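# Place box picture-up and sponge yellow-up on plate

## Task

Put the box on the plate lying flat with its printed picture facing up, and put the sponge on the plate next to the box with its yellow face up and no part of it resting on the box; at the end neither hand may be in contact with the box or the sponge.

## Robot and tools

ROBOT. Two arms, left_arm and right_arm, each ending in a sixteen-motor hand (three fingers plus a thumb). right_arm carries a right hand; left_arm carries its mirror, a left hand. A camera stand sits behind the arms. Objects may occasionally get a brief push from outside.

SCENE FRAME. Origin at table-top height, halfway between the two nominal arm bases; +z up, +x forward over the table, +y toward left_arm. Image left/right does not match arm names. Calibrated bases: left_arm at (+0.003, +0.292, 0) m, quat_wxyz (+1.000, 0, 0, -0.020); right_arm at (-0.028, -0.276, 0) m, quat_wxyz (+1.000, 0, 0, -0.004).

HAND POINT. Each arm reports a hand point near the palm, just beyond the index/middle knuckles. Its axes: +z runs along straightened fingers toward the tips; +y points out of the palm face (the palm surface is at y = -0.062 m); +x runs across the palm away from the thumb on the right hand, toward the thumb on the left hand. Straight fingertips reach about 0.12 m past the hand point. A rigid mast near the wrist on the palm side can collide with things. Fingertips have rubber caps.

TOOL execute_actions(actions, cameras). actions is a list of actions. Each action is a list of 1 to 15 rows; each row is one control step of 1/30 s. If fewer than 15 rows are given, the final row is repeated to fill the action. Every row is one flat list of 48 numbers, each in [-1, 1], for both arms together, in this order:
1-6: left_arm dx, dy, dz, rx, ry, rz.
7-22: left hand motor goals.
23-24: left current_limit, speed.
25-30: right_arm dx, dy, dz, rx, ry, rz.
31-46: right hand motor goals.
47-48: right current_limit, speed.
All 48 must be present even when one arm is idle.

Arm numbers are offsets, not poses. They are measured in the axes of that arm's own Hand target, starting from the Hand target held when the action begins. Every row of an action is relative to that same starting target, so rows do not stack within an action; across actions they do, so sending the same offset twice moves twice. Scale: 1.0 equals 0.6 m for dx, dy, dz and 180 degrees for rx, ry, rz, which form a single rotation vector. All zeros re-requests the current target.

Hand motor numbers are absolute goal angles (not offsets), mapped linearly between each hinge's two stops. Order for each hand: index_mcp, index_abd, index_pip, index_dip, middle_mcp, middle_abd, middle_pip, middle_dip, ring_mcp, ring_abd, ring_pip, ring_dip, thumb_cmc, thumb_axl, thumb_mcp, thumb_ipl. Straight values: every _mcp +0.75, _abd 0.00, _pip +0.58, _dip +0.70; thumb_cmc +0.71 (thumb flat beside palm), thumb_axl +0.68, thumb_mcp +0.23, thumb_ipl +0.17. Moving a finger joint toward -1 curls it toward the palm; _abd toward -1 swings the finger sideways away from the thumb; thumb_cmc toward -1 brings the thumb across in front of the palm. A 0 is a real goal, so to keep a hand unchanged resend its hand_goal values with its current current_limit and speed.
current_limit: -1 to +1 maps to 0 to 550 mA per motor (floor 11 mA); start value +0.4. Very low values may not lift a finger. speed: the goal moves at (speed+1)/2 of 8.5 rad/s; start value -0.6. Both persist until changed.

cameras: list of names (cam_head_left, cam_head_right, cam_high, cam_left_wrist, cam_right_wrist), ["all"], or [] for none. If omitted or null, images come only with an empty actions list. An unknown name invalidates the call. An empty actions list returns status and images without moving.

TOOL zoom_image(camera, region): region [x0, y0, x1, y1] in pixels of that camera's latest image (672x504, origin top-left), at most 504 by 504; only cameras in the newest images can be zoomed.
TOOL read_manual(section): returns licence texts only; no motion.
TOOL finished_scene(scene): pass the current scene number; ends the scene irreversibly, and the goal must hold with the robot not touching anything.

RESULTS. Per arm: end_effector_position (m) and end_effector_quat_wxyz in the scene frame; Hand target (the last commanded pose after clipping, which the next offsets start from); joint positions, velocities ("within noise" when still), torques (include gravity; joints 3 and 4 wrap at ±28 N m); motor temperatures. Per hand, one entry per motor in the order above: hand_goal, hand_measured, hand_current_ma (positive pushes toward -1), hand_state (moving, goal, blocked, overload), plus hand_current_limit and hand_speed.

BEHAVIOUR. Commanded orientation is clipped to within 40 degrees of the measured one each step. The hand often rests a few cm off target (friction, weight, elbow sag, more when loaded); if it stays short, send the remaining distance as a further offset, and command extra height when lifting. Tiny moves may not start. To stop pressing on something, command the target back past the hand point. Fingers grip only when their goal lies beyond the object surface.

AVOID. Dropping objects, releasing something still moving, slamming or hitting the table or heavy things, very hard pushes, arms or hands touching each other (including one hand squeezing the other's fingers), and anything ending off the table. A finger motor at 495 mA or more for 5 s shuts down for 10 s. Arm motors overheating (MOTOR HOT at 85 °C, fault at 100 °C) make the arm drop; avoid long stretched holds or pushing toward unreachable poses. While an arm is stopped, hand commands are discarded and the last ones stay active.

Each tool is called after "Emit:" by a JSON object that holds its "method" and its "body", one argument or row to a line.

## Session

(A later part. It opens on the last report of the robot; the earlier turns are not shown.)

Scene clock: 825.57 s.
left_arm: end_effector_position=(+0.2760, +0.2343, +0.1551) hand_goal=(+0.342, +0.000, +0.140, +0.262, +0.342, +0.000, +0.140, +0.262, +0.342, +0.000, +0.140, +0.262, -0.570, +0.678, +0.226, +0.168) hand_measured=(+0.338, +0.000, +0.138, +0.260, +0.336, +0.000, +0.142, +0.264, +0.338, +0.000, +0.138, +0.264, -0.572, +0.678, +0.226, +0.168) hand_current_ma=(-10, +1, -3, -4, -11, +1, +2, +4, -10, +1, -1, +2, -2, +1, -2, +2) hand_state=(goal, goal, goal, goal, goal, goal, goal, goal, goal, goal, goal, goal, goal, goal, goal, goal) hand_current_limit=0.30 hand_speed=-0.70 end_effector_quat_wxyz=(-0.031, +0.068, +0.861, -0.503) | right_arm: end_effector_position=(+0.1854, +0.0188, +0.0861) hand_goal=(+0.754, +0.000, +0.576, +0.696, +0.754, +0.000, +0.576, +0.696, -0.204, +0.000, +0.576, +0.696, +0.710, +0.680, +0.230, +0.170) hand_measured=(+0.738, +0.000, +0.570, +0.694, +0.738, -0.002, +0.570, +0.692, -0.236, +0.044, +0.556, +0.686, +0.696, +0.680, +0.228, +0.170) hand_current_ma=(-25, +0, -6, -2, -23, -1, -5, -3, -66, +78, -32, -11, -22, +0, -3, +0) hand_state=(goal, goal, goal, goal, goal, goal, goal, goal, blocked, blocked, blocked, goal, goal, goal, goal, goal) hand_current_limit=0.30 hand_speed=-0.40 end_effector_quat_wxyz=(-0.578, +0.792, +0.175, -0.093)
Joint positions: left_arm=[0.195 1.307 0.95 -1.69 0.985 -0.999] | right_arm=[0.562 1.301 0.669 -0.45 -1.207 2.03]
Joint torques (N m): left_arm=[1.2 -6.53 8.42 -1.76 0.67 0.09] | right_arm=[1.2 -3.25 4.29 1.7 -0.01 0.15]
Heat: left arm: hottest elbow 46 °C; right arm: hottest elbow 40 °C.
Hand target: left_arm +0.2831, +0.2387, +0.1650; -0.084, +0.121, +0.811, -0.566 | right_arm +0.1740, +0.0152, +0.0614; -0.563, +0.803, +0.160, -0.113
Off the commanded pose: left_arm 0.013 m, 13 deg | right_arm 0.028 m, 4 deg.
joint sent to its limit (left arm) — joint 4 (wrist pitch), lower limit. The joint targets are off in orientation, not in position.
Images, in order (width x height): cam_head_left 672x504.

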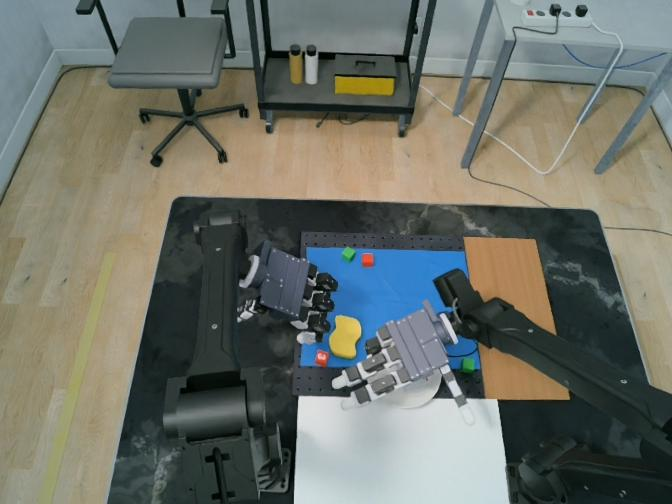

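Emit:
{"method": "execute_actions", "body": {
  "actions": [
    [[0,0,0,0,0,0, 0.342,0,0.139,0.261,0.342,0,0.139,0.261,0.342,0,0.139,0.261,-0.571,0.678,0.226,0.168,0.3,-0.7, -0.0,-0.055,-0.02,0,0,0, 0.754,0,0.576,0.696,0.754,0,0.576,0.696,-0.205,0,0.576,0.696,0.71,0.68,0.23,0.17,0.3,-0.4]]
  ],
  "cameras": ["cam_head_left","cam_head_right"]
}}

Emit:
{"method": "zoom_image", "body": {
  "camera": "cam_head_left",
  "region": [320, 300, 460, 420]
}}

Emit:
{"method": "zoom_image", "body": {
  "camera": "cam_head_right",
  "region": [320, 300, 460, 420]
}}

Scene clock: 829.50 s.
left_arm: end_effector_position=(+0.2760, +0.2343, +0.1551) hand_goal=(+0.342, +0.000, +0.140, +0.262, +0.342, +0.000, +0.140, +0.262, +0.342, +0.000, +0.140, +0.262, -0.570, +0.678, +0.226, +0.168) hand_measured=(+0.338, +0.000, +0.138, +0.260, +0.336, +0.000, +0.142, +0.264, +0.338, +0.000, +0.138, +0.264, -0.572, +0.678, +0.226, +0.168) hand_current_ma=(-10, +1, -3, -4, -11, +1, +2, +4, -10, +1, -1, +2, -2, +1, -2, +2) hand_state=(goal, goal, goal, goal, goal, goal, goal, goal, goal, goal, goal, goal, goal, goal, goal, goal) hand_current_limit=0.30 hand_speed=-0.70 end_effector_quat_wxyz=(-0.031, +0.068, +0.861, -0.503) | right_arm: end_effector_position=(+0.1765, +0.0113, +0.0899) hand_goal=(+0.754, +0.000, +0.576, +0.696, +0.754, +0.000, +0.576, +0.696, -0.204, +0.000, +0.576, +0.696, +0.710, +0.680, +0.230, +0.170) hand_measured=(+0.738, +0.000, +0.570, +0.694, +0.738, -0.002, +0.570, +0.692, -0.210, -0.024, +0.572, +0.692, +0.696, +0.680, +0.228, +0.170) hand_current_ma=(-25, +0, -6, -2, -23, -1, -5, -3, -7, -35, -4, -3, -22, +0, -3, +0) hand_state=(goal, goal, goal, goal, goal, goal, goal, goal, goal, blocked, goal, goal, goal, goal, goal, goal) hand_current_limit=0.30 hand_speed=-0.40 end_effector_quat_wxyz=(-0.567, +0.801, +0.164, -0.104)
Joint positions: left_arm=[0.195 1.307 0.95 -1.69 0.985 -0.999] | right_arm=[0.564 1.274 0.669 -0.516 -1.189 2.03]
Joint torques (N m): left_arm=[1.32 -6.59 8.39 -1.81 0.7 0.09] | right_arm=[1.26 -5.95 7.84 0.03 -0.71 0.32]
Heat: left arm: hottest elbow 46 °C; right arm: hottest elbow 40 °C.
Hand target: left_arm +0.2831, +0.2387, +0.1650; -0.084, +0.121, +0.811, -0.566 | right_arm +0.1739, +0.0152, +0.0966; -0.563, +0.803, +0.160, -0.113
Off the commanded pose: left_arm 0.013 m, 13 deg | right_arm 0.008 m, 1 deg.
joint sent to its limit (left arm) — joint 4 (wrist pitch), lower limit. The joint targets are off in orientation, not in position.
Images, in order (width x height): cam_head_left 672x504, cam_head_right 672x504.

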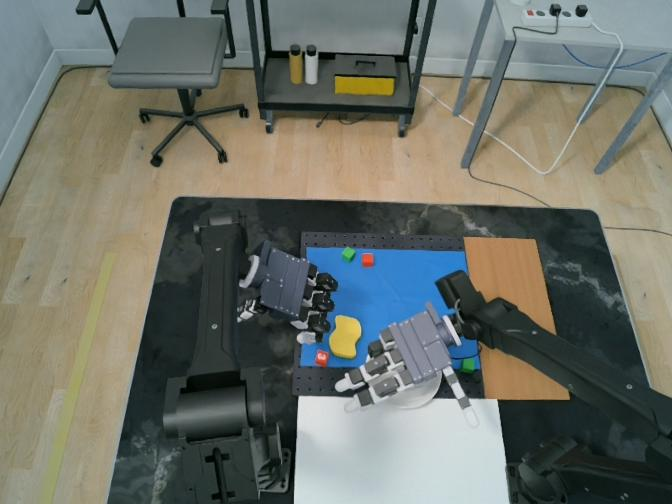

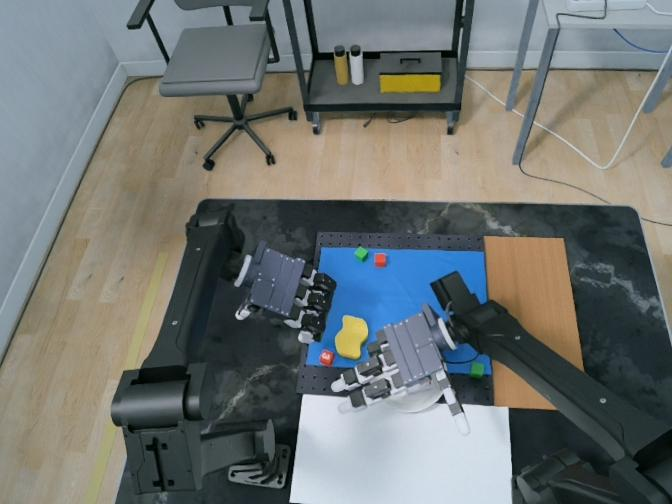

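Scaled by 3.600.

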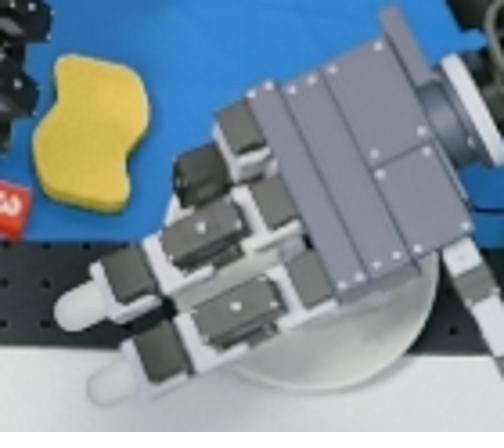

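Scaled by 3.600.

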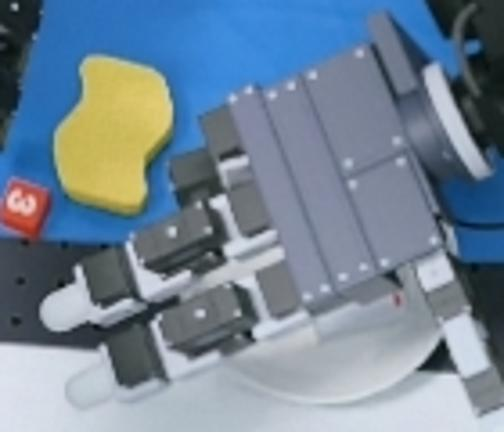

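Emit:
{"method": "execute_actions", "body": {
  "actions": [
    [[0,0,0,0,0,0, 0.342,0,0.139,0.261,0.342,0,0.139,0.261,0.342,0,0.139,0.261,-0.571,0.678,0.226,0.168,0.3,-0.7, -0.011,0.006,-0.028,0,0,0, 0.754,0,0.576,0.696,0.754,0,0.576,0.696,-0.205,0,0.576,0.696,0.71,0.68,0.23,0.17,0.3,-0.4]],
    [[0,0,0,0,0,0, 0.342,0,0.139,0.261,0.342,0,0.139,0.261,0.342,0,0.139,0.261,-0.571,0.678,0.226,0.168,0.3,-0.7, -0.011,0.0092,-0.025,0,0,0, 0.754,0,0.576,0.696,0.754,0,0.576,0.696,-0.205,0,0.576,0.696,0.71,0.68,0.23,0.17,0.3,-0.4]]
  ],
  "cameras": ["cam_head_left","cam_head_right"]
}}

Emit:
{"method": "zoom_image", "body": {
  "camera": "cam_head_left",
  "region": [320, 300, 460, 420]
}}

Emit:
{"method": "zoom_image", "body": {
  "camera": "cam_head_right",
  "region": [320, 300, 460, 420]
}}

Scene clock: 836.17 s.
left_arm: end_effector_position=(+0.2760, +0.2343, +0.1551) hand_goal=(+0.342, +0.000, +0.140, +0.262, +0.342, +0.000, +0.140, +0.262, +0.342, +0.000, +0.140, +0.262, -0.570, +0.678, +0.226, +0.168) hand_measured=(+0.338, +0.000, +0.138, +0.260, +0.336, +0.000, +0.142, +0.264, +0.338, +0.000, +0.138, +0.264, -0.572, +0.678, +0.226, +0.168) hand_current_ma=(-10, +1, -3, -4, -11, +1, +2, +4, -10, +1, -1, +2, -2, +1, -2, +2) hand_state=(goal, goal, goal, goal, goal, goal, goal, goal, goal, goal, goal, goal, goal, goal, goal, goal) hand_current_limit=0.30 hand_speed=-0.70 end_effector_quat_wxyz=(-0.031, +0.068, +0.861, -0.503) | right_arm: end_effector_position=(+0.1622, -0.0197, +0.0903) hand_goal=(+0.754, +0.000, +0.576, +0.696, +0.754, +0.000, +0.576, +0.696, -0.204, +0.000, +0.576, +0.696, +0.710, +0.680, +0.230, +0.170) hand_measured=(+0.738, +0.000, +0.570, +0.694, +0.738, -0.002, +0.570, +0.692, -0.180, -0.022, +0.590, +0.702, +0.696, +0.680, +0.228, +0.170) hand_current_ma=(-25, +0, -6, -2, -23, -1, -5, -3, +44, -31, +21, +6, -22, +0, -3, +0) hand_state=(goal, goal, goal, goal, goal, goal, goal, goal, blocked, blocked, goal, goal, goal, goal, goal, goal) hand_current_limit=0.30 hand_speed=-0.40 end_effector_quat_wxyz=(-0.563, +0.800, +0.168, -0.121)
Joint positions: left_arm=[0.195 1.307 0.95 -1.69 0.985 -0.999] | right_arm=[0.5 1.252 0.669 -0.785 -1.221 1.791]
Joint torques (N m): left_arm=[1.26 -6.59 8.36 -1.76 0.67 0.09] | right_arm=[-1.61 -5.13 8.38 0.01 -0.74 0.21]
Heat: left arm: hottest elbow 46 °C; right arm: hottest elbow 40 °C.
Hand target: left_arm +0.2831, +0.2387, +0.1650; -0.084, +0.121, +0.811, -0.566 | right_arm +0.1746, -0.0204, +0.0988; -0.563, +0.803, +0.160, -0.113
Off the commanded pose: left_arm 0.013 m, 13 deg | right_arm 0.015 m, 1 deg.
joint sent to its limit (left arm) — joint 4 (wrist pitch), lower limit. The joint targets are off in orientation, not in position.
Images, in order (width x height): cam_head_left 672x504, cam_head_right 672x504.

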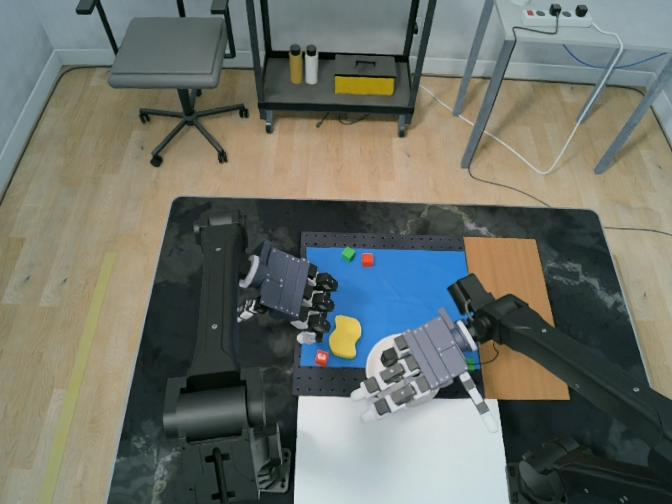

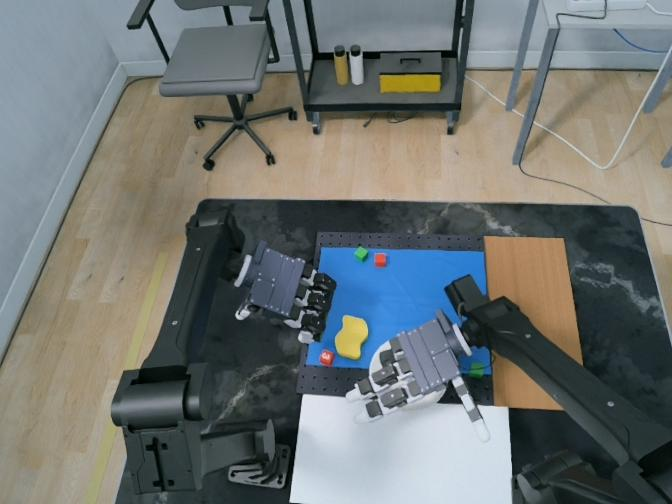

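Scaled by 3.600.

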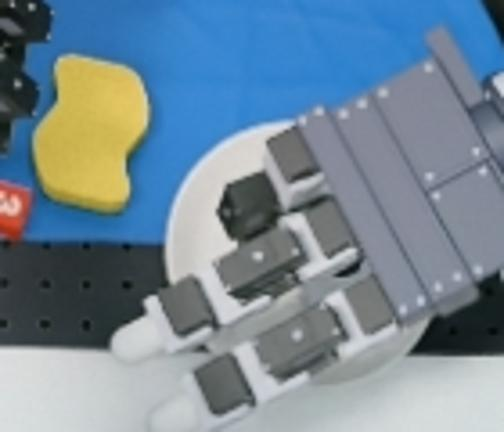

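Scaled by 3.600.

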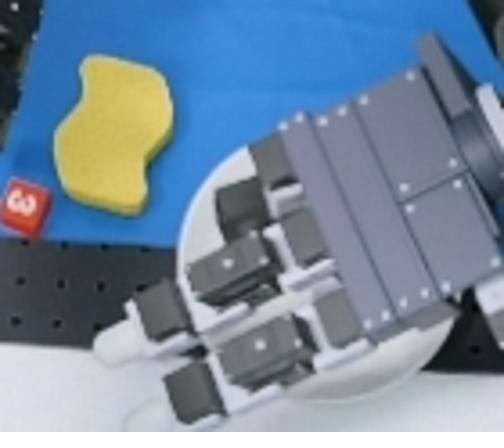

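Emit:
{"method": "execute_actions", "body": {
  "actions": [
    [[0,0,0,0,0,0, 0.342,0,0.139,0.261,0.342,0,0.139,0.261,0.342,0,0.139,0.261,-0.571,0.678,0.226,0.168,0.3,-0.7, 0,-0.11,-0.034,0,0,0, 0.754,0,0.576,0.696,0.754,0,0.576,0.696,-0.205,0,0.576,0.696,0.71,0.68,0.23,0.17,0.3,-0.4]],
    [[0,0,0,0,0,0, 0.342,0,0.139,0.261,0.342,0,0.139,0.261,0.342,0,0.139,0.261,-0.571,0.678,0.226,0.168,0.3,-0.7, -0.08,0.03,-0.18,0,0,0, 0.754,0,0.576,0.696,0.754,0,0.576,0.696,-0.205,0,0.576,0.696,0.71,0.68,0.23,0.17,0.3,-0.4]]
  ],
  "cameras": ["cam_head_left"]
}}

Emit:
{"method": "zoom_image", "body": {
  "camera": "cam_head_left",
  "region": [320, 300, 460, 420]
}}

Scene clock: 844.47 s.
left_arm: end_effector_position=(+0.2760, +0.2343, +0.1551) hand_goal=(+0.342, +0.000, +0.140, +0.262, +0.342, +0.000, +0.140, +0.262, +0.342, +0.000, +0.140, +0.262, -0.570, +0.678, +0.226, +0.168) hand_measured=(+0.338, +0.000, +0.138, +0.260, +0.336, +0.000, +0.142, +0.264, +0.338, +0.000, +0.138, +0.264, -0.572, +0.678, +0.226, +0.168) hand_current_ma=(-10, +1, -3, -4, -11, +1, +2, +4, -10, +1, -1, +2, -2, +1, -2, +2) hand_state=(goal, goal, goal, goal, goal, goal, goal, goal, goal, goal, goal, goal, goal, goal, goal, goal) hand_current_limit=0.30 hand_speed=-0.70 end_effector_quat_wxyz=(-0.031, +0.068, +0.861, -0.503) | right_arm: end_effector_position=(+0.1532, -0.1308, +0.1753) hand_goal=(+0.754, +0.000, +0.576, +0.696, +0.754, +0.000, +0.576, +0.696, -0.204, +0.000, +0.576, +0.696, +0.710, +0.680, +0.230, +0.170) hand_measured=(+0.738, +0.000, +0.570, +0.694, +0.738, -0.002, +0.570, +0.692, -0.204, -0.002, +0.578, +0.698, +0.696, +0.680, +0.228, +0.170) hand_current_ma=(-25, +0, -6, -2, -23, -1, -5, -3, +0, -2, +2, +2, -21, +0, -3, +0) hand_state=(goal, goal, goal, goal, goal, goal, goal, goal, goal, goal, goal, goal, goal, goal, goal, goal) hand_current_limit=0.30 hand_speed=-0.40 end_effector_quat_wxyz=(-0.538, +0.829, +0.122, -0.093)
Joint positions: left_arm=[0.195 1.307 0.95 -1.69 0.985 -0.999] | right_arm=[0.149 1.087 0.806 -1.666 -1.121 1.183]
Joint torques (N m): left_arm=[1.08 -6.71 8.39 -1.76 0.67 0.09] | right_arm=[-1.44 -2.43 10.1 -0.8 -0.78 0]
Heat: left arm: hottest elbow 46 °C; right arm: hottest elbow 41 °C.
Hand target: left_arm +0.2831, +0.2387, +0.1650; -0.084, +0.121, +0.811, -0.566 | right_arm +0.1705, -0.1351, +0.1879; -0.563, +0.803, +0.160, -0.113
Off the commanded pose: left_arm 0.013 m, 13 deg | right_arm 0.022 m, 6 deg.
joint sent to its limit (left arm) — joint 4 (wrist pitch), lower limit. The joint targets are off in orientation, not in position.
joint sent to its limit (right arm) — joint 4 (wrist pitch), lower limit. The joint targets are off in orientation, not in position.
Images, in order (width x height): cam_head_left 672x504.

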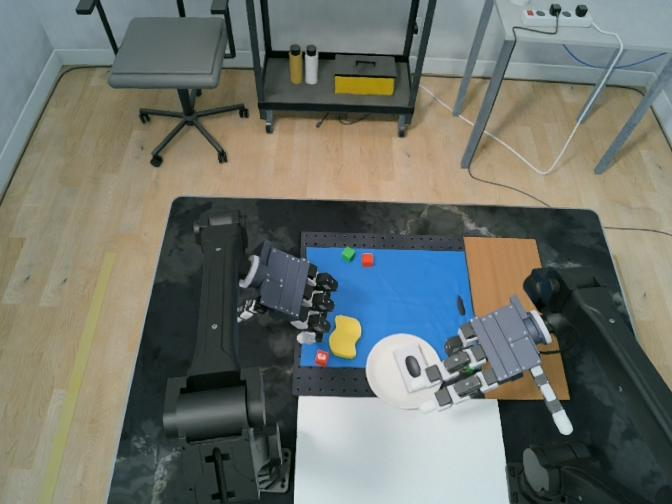

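Scaled by 3.600.

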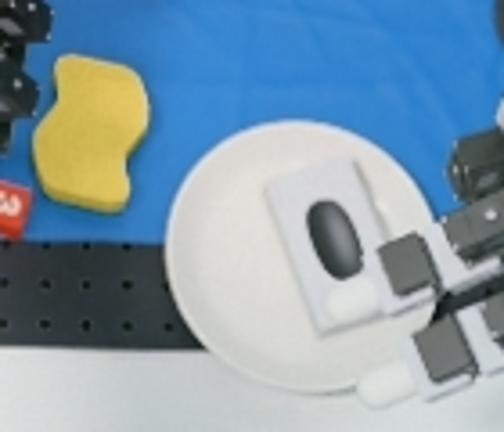

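Emit:
{"method": "execute_actions", "body": {
  "actions": [
    [[0,0,0,0,0,0, 0.342,0,0.139,0.261,0.342,0,0.139,0.261,0.342,0,0.139,0.261,-0.571,0.678,0.226,0.168,0.3,-0.7, 0.06,-0.005,0.12,0,0,0, 0.754,0,0.576,0.696,0.754,0,0.576,0.696,-0.205,0,0.576,0.696,0.71,0.68,0.23,0.17,0.3,-0.4]],
    [[0,0,0,0,0,0, 0.342,0,0.139,0.261,0.342,0,0.139,0.261,0.342,0,0.139,0.261,-0.571,0.678,0.226,0.168,0.3,-0.7, 0.0588,0.02,0.121,0,0,0, 0.754,0,0.576,0.696,0.754,0,0.576,0.696,-0.205,0,0.576,0.696,0.71,0.68,0.23,0.17,0.4,-0.4]]
  ],
  "cameras": []
}}

Scene clock: 859.97 s.
left_arm: end_effector_position=(+0.2760, +0.2343, +0.1551) hand_goal=(+0.342, +0.000, +0.140, +0.262, +0.342, +0.000, +0.140, +0.262, +0.342, +0.000, +0.140, +0.262, -0.570, +0.678, +0.226, +0.168) hand_measured=(+0.338, +0.000, +0.138, +0.260, +0.336, +0.000, +0.142, +0.264, +0.338, +0.000, +0.138, +0.264, -0.572, +0.678, +0.226, +0.168) hand_current_ma=(-10, +1, -3, -4, -11, +1, +2, +4, -10, +1, -1, +2, -2, +1, -2, +2) hand_state=(goal, goal, goal, goal, goal, goal, goal, goal, goal, goal, goal, goal, goal, goal, goal, goal) hand_current_limit=0.30 hand_speed=-0.70 end_effector_quat_wxyz=(-0.031, +0.068, +0.861, -0.503) | right_arm: end_effector_position=(+0.1869, +0.0103, +0.1262) hand_goal=(+0.754, +0.000, +0.576, +0.696, +0.754, +0.000, +0.576, +0.696, -0.204, +0.000, +0.576, +0.696, +0.710, +0.680, +0.230, +0.170) hand_measured=(+0.738, +0.000, +0.570, +0.694, +0.740, -0.002, +0.570, +0.692, -0.206, -0.002, +0.578, +0.698, +0.696, +0.680, +0.228, +0.170) hand_current_ma=(-25, +0, -6, -2, -23, +0, -5, -3, -1, -1, +1, +2, -20, +0, -2, +0) hand_state=(goal, goal, goal, goal, goal, goal, goal, goal, goal, goal, goal, goal, goal, goal, goal, goal) hand_current_limit=0.40 hand_speed=-0.40 end_effector_quat_wxyz=(-0.567, +0.795, +0.167, -0.138)
Joint positions: left_arm=[0.195 1.307 0.95 -1.69 0.985 -0.999] | right_arm=[0.536 1.309 0.817 -0.84 -1.236 1.855]
Joint torques (N m): left_arm=[1.26 -6.42 8.4 -1.81 0.68 0.09] | right_arm=[1.32 -7.41 6.84 1.35 -0.92 0.19]
Heat: left arm: hottest elbow 46 °C; right arm: hottest elbow 41 °C.
Hand target: left_arm +0.2831, +0.2387, +0.1650; -0.084, +0.121, +0.811, -0.566 | right_arm +0.1852, +0.0150, +0.1300; -0.563, +0.803, +0.160, -0.113
Off the commanded pose: left_arm 0.013 m, 13 deg | right_arm 0.006 m, 3 deg.
joint sent to its limit (left arm) — joint 4 (wrist pitch), lower limit. The joint targets are off in orientation, not in position.
No camera images: "cameras" was empty.

Emit:
{"method": "execute_actions", "body": {
  "actions": [
    [[0,0,0,0,0,0, 0.342,0,0.139,0.261,0.342,0,0.139,0.261,0.342,0,0.139,0.261,-0.571,0.678,0.226,0.168,0.3,-0.7, -0.0123,0.0516,0.0242,0,0,0, 0.754,0,0.576,0.696,0.754,0,0.576,0.696,-0.205,0,0.576,0.696,0.71,0.68,0.23,0.17,0.4,-0.4]]
  ],
  "cameras": ["cam_head_left","cam_right_wrist","cam_high"]
}}

Emit:
{"method": "zoom_image", "body": {
  "camera": "cam_head_left",
  "region": [320, 300, 460, 420]
}}

Scene clock: 864.33 s.
left_arm: end_effector_position=(+0.2760, +0.2343, +0.1551) hand_goal=(+0.342, +0.000, +0.140, +0.262, +0.342, +0.000, +0.140, +0.262, +0.342, +0.000, +0.140, +0.262, -0.570, +0.678, +0.226, +0.168) hand_measured=(+0.338, +0.000, +0.138, +0.260, +0.336, +0.000, +0.142, +0.264, +0.338, +0.000, +0.138, +0.264, -0.572, +0.678, +0.226, +0.168) hand_current_ma=(-10, +1, -3, -4, -11, +1, +2, +4, -10, +1, -1, +2, -2, +1, -2, +2) hand_state=(goal, goal, goal, goal, goal, goal, goal, goal, goal, goal, goal, goal, goal, goal, goal, goal) hand_current_limit=0.30 hand_speed=-0.70 end_effector_quat_wxyz=(-0.031, +0.068, +0.861, -0.503) | right_arm: end_effector_position=(+0.1835, +0.0132, +0.0951) hand_goal=(+0.754, +0.000, +0.576, +0.696, +0.754, +0.000, +0.576, +0.696, -0.204, +0.000, +0.576, +0.696, +0.710, +0.680, +0.230, +0.170) hand_measured=(+0.738, +0.000, +0.570, +0.694, +0.740, -0.002, +0.570, +0.692, -0.206, +0.002, +0.576, +0.698, +0.696, +0.680, +0.228, +0.170) hand_current_ma=(-25, +0, -6, -2, -23, +0, -5, -3, -2, +1, +0, +1, -20, +0, -2, +0) hand_state=(goal, goal, goal, goal, goal, goal, goal, goal, goal, goal, goal, goal, goal, goal, goal, goal) hand_current_limit=0.40 hand_speed=-0.40 end_effector_quat_wxyz=(-0.563, +0.804, +0.155, -0.114)
Joint positions: left_arm=[0.195 1.307 0.95 -1.69 0.985 -0.999] | right_arm=[0.558 1.299 0.711 -0.572 -1.19 2.02]
Joint torques (N m): left_arm=[1.26 -6.95 8.38 -1.74 0.67 0.08] | right_arm=[1.26 -7.18 5.48 1.69 -0.85 0.2]
Heat: left arm: hottest elbow 46 °C; right arm: hottest elbow 41 °C.
Hand target: left_arm +0.2831, +0.2387, +0.1650; -0.084, +0.121, +0.811, -0.566 | right_arm +0.1770, +0.0150, +0.0959; -0.563, +0.803, +0.160, -0.113
Off the commanded pose: left_arm 0.013 m, 13 deg | right_arm 0.007 m, 1 deg.
joint sent to its limit (left arm) — joint 4 (wrist pitch), lower limit. The joint targets are off in orientation, not in position.
Images, in order (width x height): cam_head_left 672x504, cam_high 672x504, cam_right_wrist 672x504.

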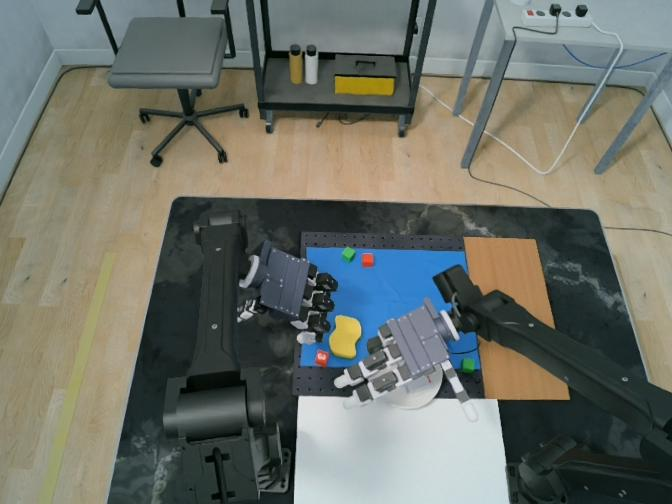

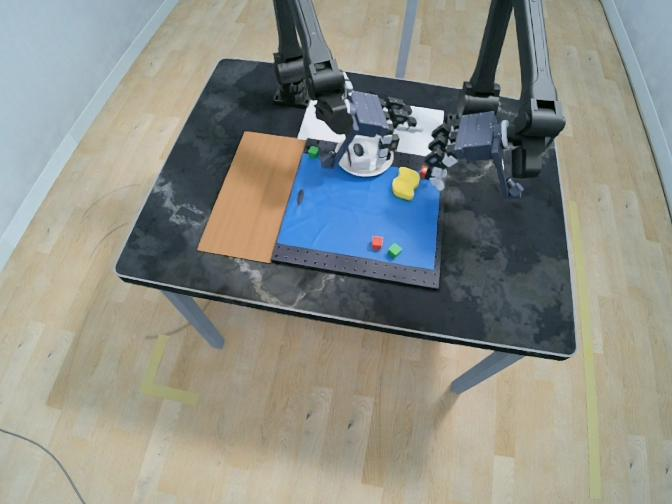

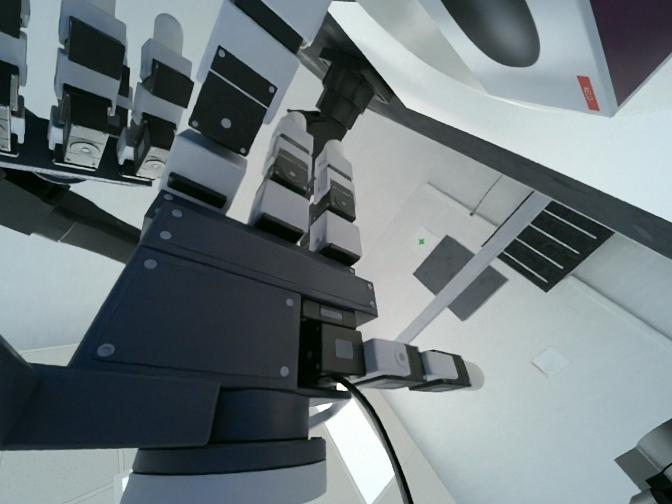

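Scaled by 3.600.

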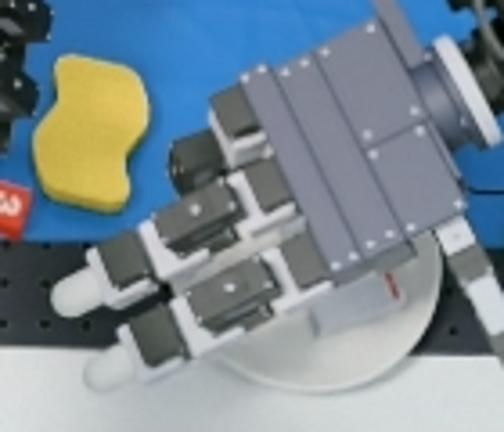

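Emit:
{"method": "zoom_image", "body": {
  "camera": "cam_high",
  "region": [320, 90, 430, 190]
}}

Scaled by 4.582.

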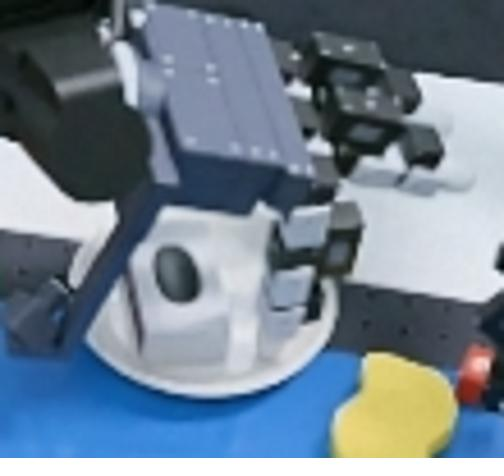

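Emit:
{"method": "execute_actions", "body": {
  "actions": [
    [[0,0,0,0,0,0, 0.342,0,0.139,0.261,0.342,0,0.139,0.261,0.342,0,0.139,0.261,-0.571,0.678,0.226,0.168,0.3,-0.7, -0.0193,0.022,-0.041,0,0,0, 0.754,0,0.576,0.696,0.754,0,0.576,0.696,-0.205,0,0.576,0.696,0.71,0.68,0.23,0.17,0.4,-0.4]]
  ],
  "cameras": ["cam_high"]
}}

Emit:
{"method": "zoom_image", "body": {
  "camera": "cam_high",
  "region": [320, 90, 430, 190]
}}

Scene clock: 870.10 s.
left_arm: end_effector_position=(+0.2760, +0.2343, +0.1551) hand_goal=(+0.342, +0.000, +0.140, +0.262, +0.342, +0.000, +0.140, +0.262, +0.342, +0.000, +0.140, +0.262, -0.570, +0.678, +0.226, +0.168) hand_measured=(+0.338, +0.000, +0.138, +0.260, +0.336, +0.000, +0.142, +0.264, +0.338, +0.000, +0.138, +0.264, -0.572, +0.678, +0.226, +0.168) hand_current_ma=(-10, +1, -3, -4, -11, +1, +2, +4, -10, +1, -1, +2, -2, +1, -2, +2) hand_state=(goal, goal, goal, goal, goal, goal, goal, goal, goal, goal, goal, goal, goal, goal, goal, goal) hand_current_limit=0.30 hand_speed=-0.70 end_effector_quat_wxyz=(-0.031, +0.068, +0.861, -0.503) | right_arm: end_effector_position=(+0.1744, -0.0106, +0.0911) hand_goal=(+0.754, +0.000, +0.576, +0.696, +0.754, +0.000, +0.576, +0.696, -0.204, +0.000, +0.576, +0.696, +0.710, +0.680, +0.230, +0.170) hand_measured=(+0.738, +0.000, +0.570, +0.694, +0.740, -0.002, +0.570, +0.692, -0.198, -0.008, +0.580, +0.698, +0.696, +0.680, +0.228, +0.170) hand_current_ma=(-25, +0, -6, -2, -23, +0, -5, -3, +8, -8, +3, +1, -20, +0, -2, +0) hand_state=(goal, goal, goal, goal, goal, goal, goal, goal, goal, goal, goal, goal, goal, goal, goal, goal) hand_current_limit=0.40 hand_speed=-0.40 end_effector_quat_wxyz=(-0.563, +0.801, +0.167, -0.114)
Joint positions: left_arm=[0.195 1.307 0.95 -1.69 0.985 -0.999] | right_arm=[0.509 1.275 0.69 -0.728 -1.211 1.84]
Joint torques (N m): left_arm=[0.91 -6.65 8.35 -1.74 0.68 0.08] | right_arm=[-1.38 -5.71 6.3 0.29 -1.01 0.06]
Heat: left arm: hottest elbow 46 °C; right arm: hottest elbow 41 °C.
Hand target: left_arm +0.2831, +0.2387, +0.1650; -0.084, +0.121, +0.811, -0.566 | right_arm +0.1769, -0.0151, +0.0918; -0.563, +0.803, +0.160, -0.113
Off the commanded pose: left_arm 0.013 m, 13 deg | right_arm 0.005 m, 1 deg.
joint sent to its limit (left arm) — joint 4 (wrist pitch), lower limit. The joint targets are off in orientation, not in position.
Images, in order (width x height): cam_high 672x504.

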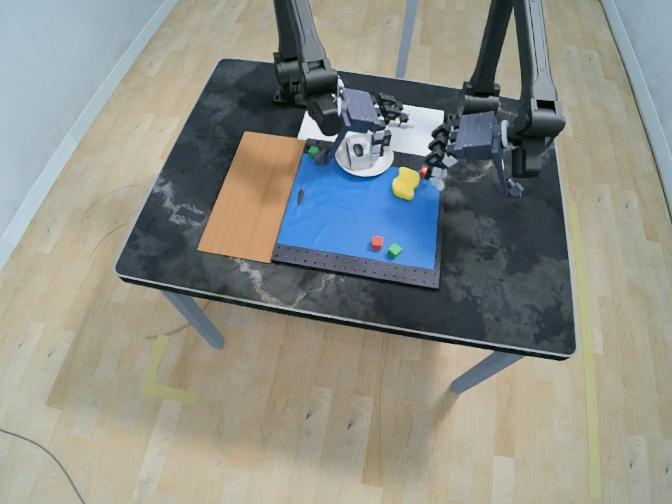

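Scaled by 4.582.

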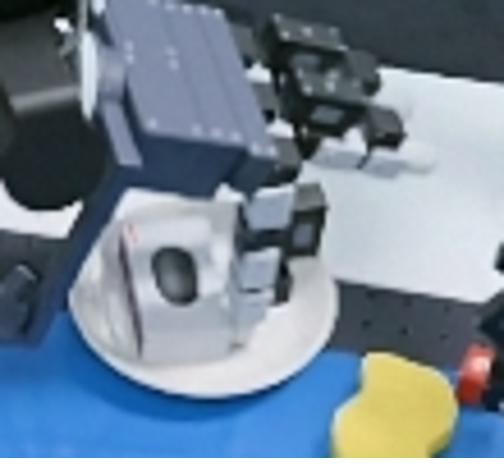

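Emit:
{"method": "execute_actions", "body": {
  "actions": [
    [[0,0,0,0,0,0, 0.342,0,0.139,0.261,0.342,0,0.139,0.261,0.342,0,0.139,0.261,-0.571,0.678,0.226,0.168,0.3,-0.7, -0.0096,0.0105,-0.0289,0,0,0, 0.754,0,0.576,0.696,0.754,0,0.576,0.696,-0.205,0,0.576,0.696,0.71,0.68,0.23,0.17,0.4,-0.4]]
  ],
  "cameras": ["cam_high"]
}}

Emit:
{"method": "zoom_image", "body": {
  "camera": "cam_high",
  "region": [320, 90, 430, 190]
}}

Scene clock: 873.80 s.
left_arm: end_effector_position=(+0.2760, +0.2343, +0.1551) hand_goal=(+0.342, +0.000, +0.140, +0.262, +0.342, +0.000, +0.140, +0.262, +0.342, +0.000, +0.140, +0.262, -0.570, +0.678, +0.226, +0.168) hand_measured=(+0.338, +0.000, +0.138, +0.260, +0.336, +0.000, +0.142, +0.264, +0.338, +0.000, +0.138, +0.264, -0.572, +0.678, +0.226, +0.168) hand_current_ma=(-10, +1, -3, -4, -11, +1, +2, +4, -10, +1, -1, +2, -2, +1, -2, +2) hand_state=(goal, goal, goal, goal, goal, goal, goal, goal, goal, goal, goal, goal, goal, goal, goal, goal) hand_current_limit=0.30 hand_speed=-0.70 end_effector_quat_wxyz=(-0.031, +0.068, +0.861, -0.503) | right_arm: end_effector_position=(+0.1709, -0.0313, +0.0897) hand_goal=(+0.754, +0.000, +0.576, +0.696, +0.754, +0.000, +0.576, +0.696, -0.204, +0.000, +0.576, +0.696, +0.710, +0.680, +0.230, +0.170) hand_measured=(+0.738, +0.000, +0.570, +0.694, +0.740, -0.002, +0.570, +0.692, -0.184, -0.012, +0.588, +0.700, +0.696, +0.680, +0.228, +0.170) hand_current_ma=(-25, +0, -6, -2, -23, +0, -5, -3, +37, -14, +17, +4, -20, +0, -2, +0) hand_state=(goal, goal, goal, goal, goal, goal, goal, goal, blocked, goal, goal, goal, goal, goal, goal, goal) hand_current_limit=0.40 hand_speed=-0.40 end_effector_quat_wxyz=(-0.565, +0.800, +0.169, -0.116)
Joint positions: left_arm=[0.195 1.307 0.95 -1.69 0.985 -0.999] | right_arm=[0.452 1.275 0.69 -0.891 -1.227 1.666]
Joint torques (N m): left_arm=[1.32 -6.71 8.34 -1.8 0.68 0.09] | right_arm=[-1.55 -4.78 7.25 0.01 -0.79 0.11]
Heat: left arm: hottest elbow 46 °C; right arm: hottest elbow 41 °C.
Hand target: left_arm +0.2831, +0.2387, +0.1650; -0.084, +0.121, +0.811, -0.566 | right_arm +0.1787, -0.0343, +0.0918; -0.563, +0.803, +0.160, -0.113
Off the commanded pose: left_arm 0.013 m, 13 deg | right_arm 0.009 m, 1 deg.
joint sent to its limit (left arm) — joint 4 (wrist pitch), lower limit. The joint targets are off in orientation, not in position.
Images, in order (width x height): cam_high 672x504.

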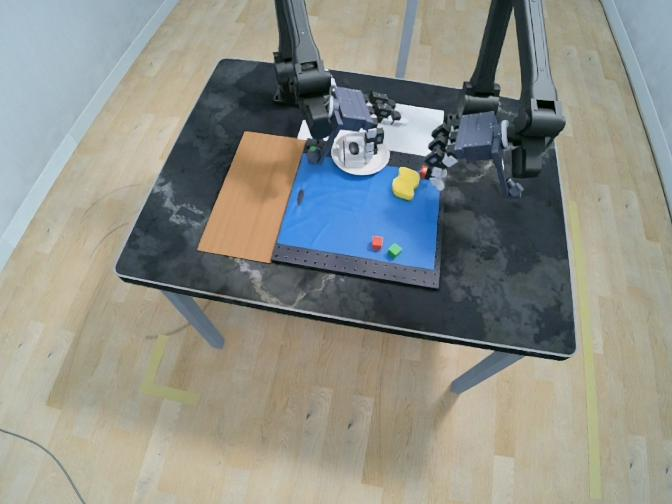

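Scaled by 4.582.

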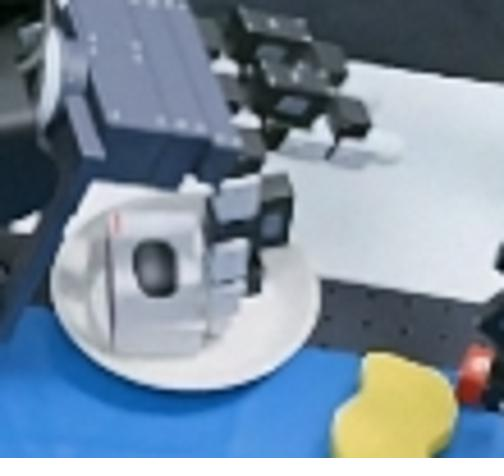

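Emit:
{"method": "execute_actions", "body": {
  "actions": [
    [[0,0,0,0,0,0, 0.342,0,0.139,0.261,0.342,0,0.139,0.261,0.342,0,0.139,0.261,-0.571,0.678,0.226,0.168,0.3,-0.7, 0.008,-0.025,0.018,0,0,0, 0.754,0,0.576,0.696,0.754,0,0.576,0.696,-0.205,0,0.576,0.696,0.71,0.68,0.23,0.17,0.4,-0.4]],
    [[0,0,0,0,0,0, 0.342,0,0.139,0.261,0.342,0,0.139,0.261,0.342,0,0.139,0.261,-0.571,0.678,0.226,0.168,0.3,-0.7, 0,-0.11,-0.034,0,0,0, 0.754,0,0.576,0.696,0.754,0,0.576,0.696,-0.205,0,0.576,0.696,0.71,0.68,0.23,0.17,0.3,-0.4]],
    [[0,0,0,0,0,0, 0.342,0,0.139,0.261,0.342,0,0.139,0.261,0.342,0,0.139,0.261,-0.571,0.678,0.226,0.168,0.3,-0.7, -0.08,0.03,-0.2,0,0,0, 0.342,0,0.139,0.261,0.342,0,0.139,0.261,0.342,0,0.139,0.261,-0.571,0.678,0.226,0.168,0.3,-0.4]],
    [[0,0,0,0,0,0, 0.342,0,0.139,0.261,0.342,0,0.139,0.261,0.342,0,0.139,0.261,-0.571,0.678,0.226,0.168,0.3,-0.7, -0.06,0.03,-0.13,0,0,0, 0.342,0,0.139,0.261,0.342,0,0.139,0.261,0.342,0,0.139,0.261,-0.571,0.678,0.226,0.168,0.3,-0.4]]
  ],
  "cameras": ["cam_head_left","cam_high"]
}}

Emit:
{"method": "zoom_image", "body": {
  "camera": "cam_head_left",
  "region": [320, 300, 460, 420]
}}

Emit:
{"method": "zoom_image", "body": {
  "camera": "cam_high",
  "region": [320, 90, 430, 190]
}}

Scene clock: 880.93 s.
left_arm: end_effector_position=(+0.2760, +0.2343, +0.1551) hand_goal=(+0.342, +0.000, +0.140, +0.262, +0.342, +0.000, +0.140, +0.262, +0.342, +0.000, +0.140, +0.262, -0.570, +0.678, +0.226, +0.168) hand_measured=(+0.338, +0.000, +0.138, +0.260, +0.336, +0.000, +0.142, +0.264, +0.338, +0.000, +0.138, +0.264, -0.572, +0.678, +0.226, +0.168) hand_current_ma=(-10, +1, -3, -4, -11, +1, +2, +4, -10, +1, -1, +2, -2, +1, -2, +2) hand_state=(goal, goal, goal, goal, goal, goal, goal, goal, goal, goal, goal, goal, goal, goal, goal, goal) hand_current_limit=0.30 hand_speed=-0.70 end_effector_quat_wxyz=(-0.031, +0.068, +0.861, -0.503) | right_arm: end_effector_position=(+0.1614, -0.2237, +0.1854) hand_goal=(+0.342, +0.000, +0.140, +0.262, +0.342, +0.000, +0.140, +0.262, +0.342, +0.000, +0.140, +0.262, -0.570, +0.678, +0.226, +0.168) hand_measured=(+0.338, +0.000, +0.142, +0.264, +0.338, +0.000, +0.142, +0.266, +0.336, -0.002, +0.142, +0.264, -0.568, +0.680, +0.226, +0.170) hand_current_ma=(-3, +0, +1, +2, -2, +0, +1, +2, -8, -1, +2, +2, +1, +1, -1, +1) hand_state=(goal, goal, goal, goal, goal, goal, goal, goal, goal, goal, goal, goal, goal, goal, goal, goal) hand_current_limit=0.30 hand_speed=-0.40 end_effector_quat_wxyz=(-0.417, +0.907, +0.056, -0.003)
Joint positions: left_arm=[0.195 1.307 0.95 -1.69 0.985 -0.999] | right_arm=[-0.093 0.923 0.826 -1.668 -0.843 1.258]
Joint torques (N m): left_arm=[1.44 -6.65 8.36 -1.74 0.68 0.08] | right_arm=[-1.49 -2.08 10.85 -0.32 -0.56 -0.1]
Heat: left arm: hottest elbow 46 °C; right arm: hottest elbow 41 °C.
Hand target: left_arm +0.2831, +0.2387, +0.1650; -0.084, +0.121, +0.811, -0.566 | right_arm +0.1749, -0.2307, +0.2051; -0.563, +0.803, +0.160, -0.113
Off the commanded pose: left_arm 0.013 m, 13 deg | right_arm 0.025 m, 27 deg.
joint sent to its limit (left arm) — joint 4 (wrist pitch), lower limit. The joint targets are off in orientation, not in position.
joint sent to its limit (right arm) — joint 4 (wrist pitch), lower limit. The joint targets are off in orientation, not in position.
Images, in order (width x height): cam_head_left 672x504, cam_high 672x504.

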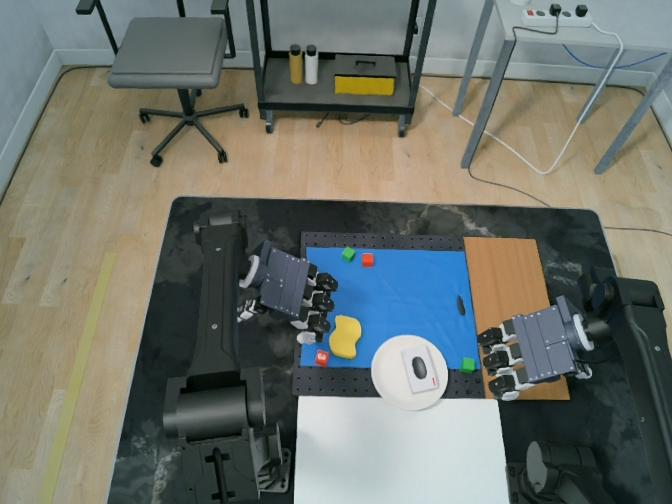

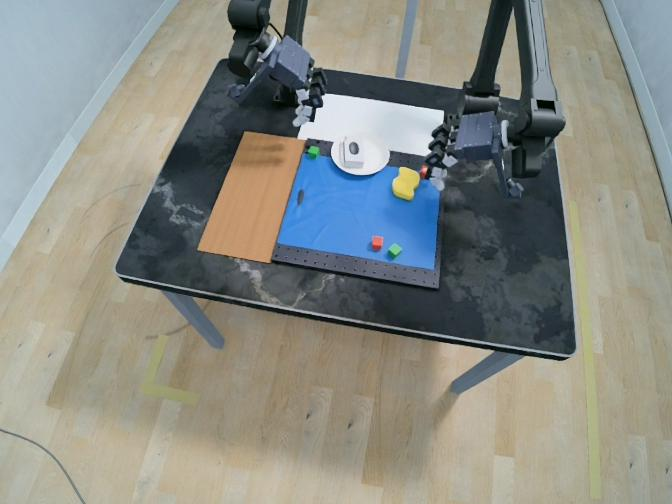

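Scaled by 3.600.

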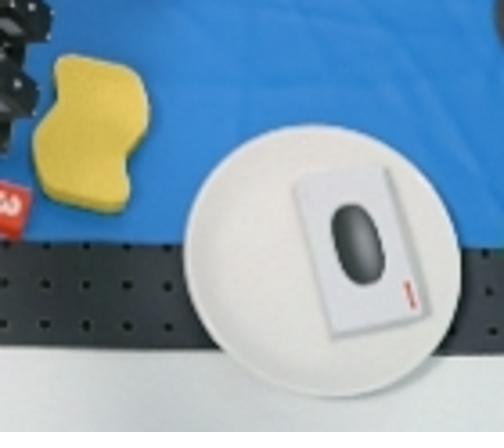

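Scaled by 4.582.

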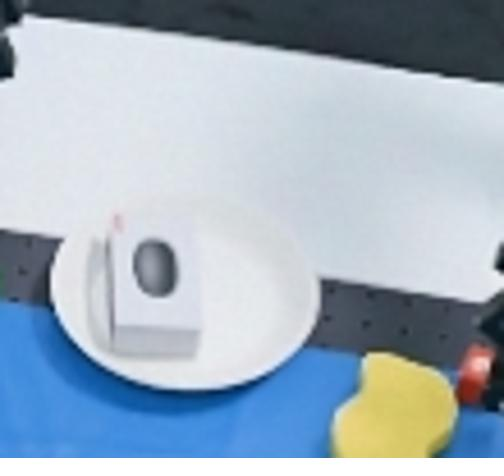

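Emit:
{"method": "execute_actions", "body": {
  "actions": [
    [[-0.046,-0.025,0.130,0,0,0, 0.342,0,0.139,0.261,0.342,0,0.139,0.261,0.342,0,0.139,0.261,-0.571,0.678,0.226,0.168,0.3,-0.7, 0,0,0,0,0,0, 0.342,0,0.139,0.261,0.342,0,0.139,0.261,0.342,0,0.139,0.261,-0.571,0.678,0.226,0.168,0.3,-0.4]],
    [[-0.046,-0.025,0.130,0,0,0, 0.342,0,0.139,0.261,0.342,0,0.139,0.261,0.342,0,0.139,0.261,-0.571,0.678,0.226,0.168,0.3,-0.7, 0,0,0,0,0,0, 0.342,0,0.139,0.261,0.342,0,0.139,0.261,0.342,0,0.139,0.261,-0.571,0.678,0.226,0.168,0.3,-0.4]]
  ],
  "cameras": ["cam_head_left","cam_head_right","cam_high"]
}}

Emit:
{"method": "zoom_image", "body": {
  "camera": "cam_head_left",
  "region": [280, 270, 420, 390]
}}

Emit:
{"method": "zoom_image", "body": {
  "camera": "cam_high",
  "region": [350, 110, 490, 230]
}}

Scene clock: 910.47 s.
left_arm: end_effector_position=(+0.2834, +0.0775, +0.1304) hand_goal=(+0.342, +0.000, +0.140, +0.262, +0.342, +0.000, +0.140, +0.262, +0.342, +0.000, +0.140, +0.262, -0.570, +0.678, +0.226, +0.168) hand_measured=(+0.336, +0.000, +0.138, +0.260, +0.336, +0.000, +0.142, +0.264, +0.336, +0.000, +0.138, +0.264, -0.570, +0.678, +0.226, +0.168) hand_current_ma=(-13, +1, -3, -4, -14, +1, +2, +4, -14, +1, -1, +2, -1, +1, -2, +2) hand_state=(goal, goal, goal, goal, goal, goal, goal, goal, goal, goal, goal, goal, goal, goal, goal, goal) hand_current_limit=0.30 hand_speed=-0.70 end_effector_quat_wxyz=(-0.104, +0.119, +0.803, -0.574) | right_arm: end_effector_position=(+0.1616, -0.2241, +0.1852) hand_goal=(+0.342, +0.000, +0.140, +0.262, +0.342, +0.000, +0.140, +0.262, +0.342, +0.000, +0.140, +0.262, -0.570, +0.678, +0.226, +0.168) hand_measured=(+0.338, +0.000, +0.142, +0.264, +0.338, +0.000, +0.142, +0.266, +0.336, -0.002, +0.142, +0.264, -0.568, +0.680, +0.226, +0.170) hand_current_ma=(-3, +0, +1, +2, -2, +0, +1, +2, -8, -1, +2, +2, +1, +1, -1, +1) hand_state=(goal, goal, goal, goal, goal, goal, goal, goal, goal, goal, goal, goal, goal, goal, goal, goal) hand_current_limit=0.30 hand_speed=-0.40 end_effector_quat_wxyz=(-0.416, +0.908, +0.057, -0.003)
Joint positions: left_arm=[-0.216 1.432 0.95 -1.292 1.24 -1.389] | right_arm=[-0.093 0.923 0.826 -1.668 -0.841 1.256]
Joint torques (N m): left_arm=[-0.56 -8.82 8.18 -0.1 0.93 -0.25] | right_arm=[-1.38 -2.2 10.84 -0.31 -0.56 -0.08]
Heat: left arm: hottest elbow 46 °C; right arm: hottest elbow 46 °C.
Hand target: left_arm +0.2902, +0.0726, +0.1395; -0.084, +0.121, +0.811, -0.566 | right_arm +0.1749, -0.2307, +0.2051; -0.563, +0.803, +0.160, -0.113
Off the commanded pose: left_arm 0.012 m, 3 deg | right_arm 0.025 m, 27 deg.
joint sent to its limit (right arm) — joint 4 (wrist pitch), lower limit. The joint targets are off in orientation, not in position.
Images, in order (width x height): cam_head_left 672x504, cam_head_right 672x504, cam_high 672x504.

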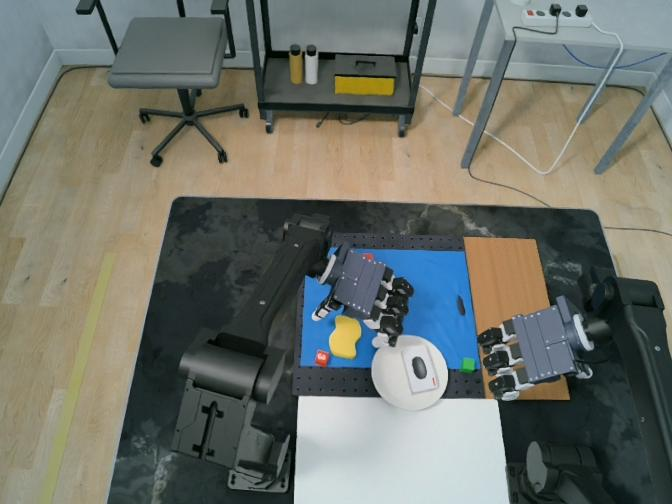

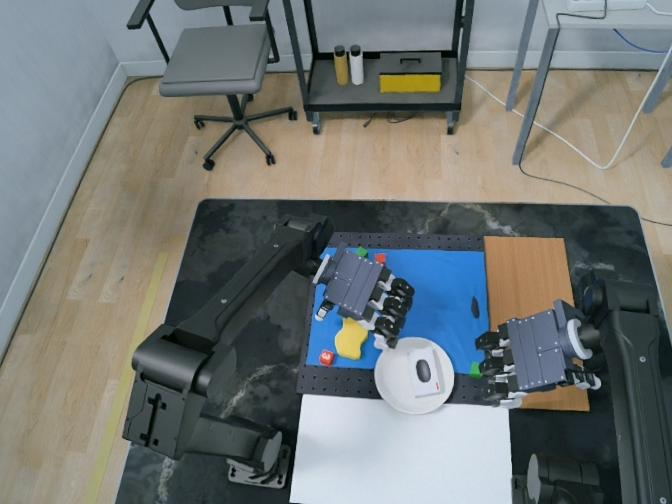

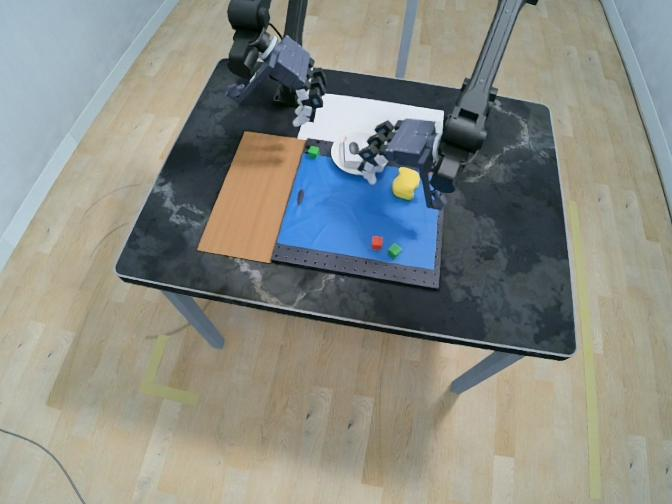

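Scaled by 3.600.

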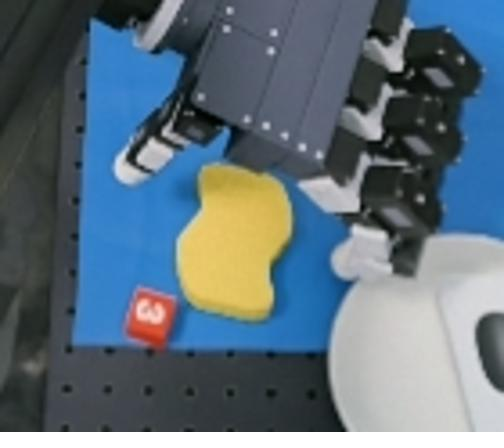

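Scaled by 3.600.

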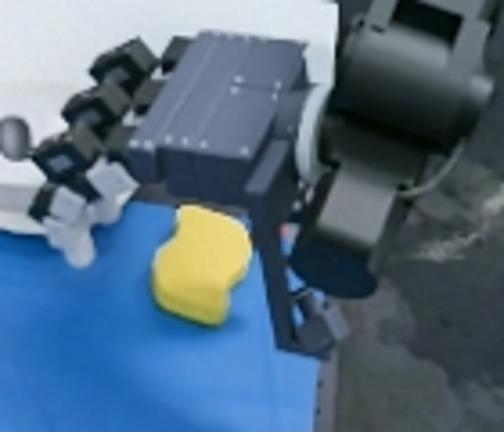

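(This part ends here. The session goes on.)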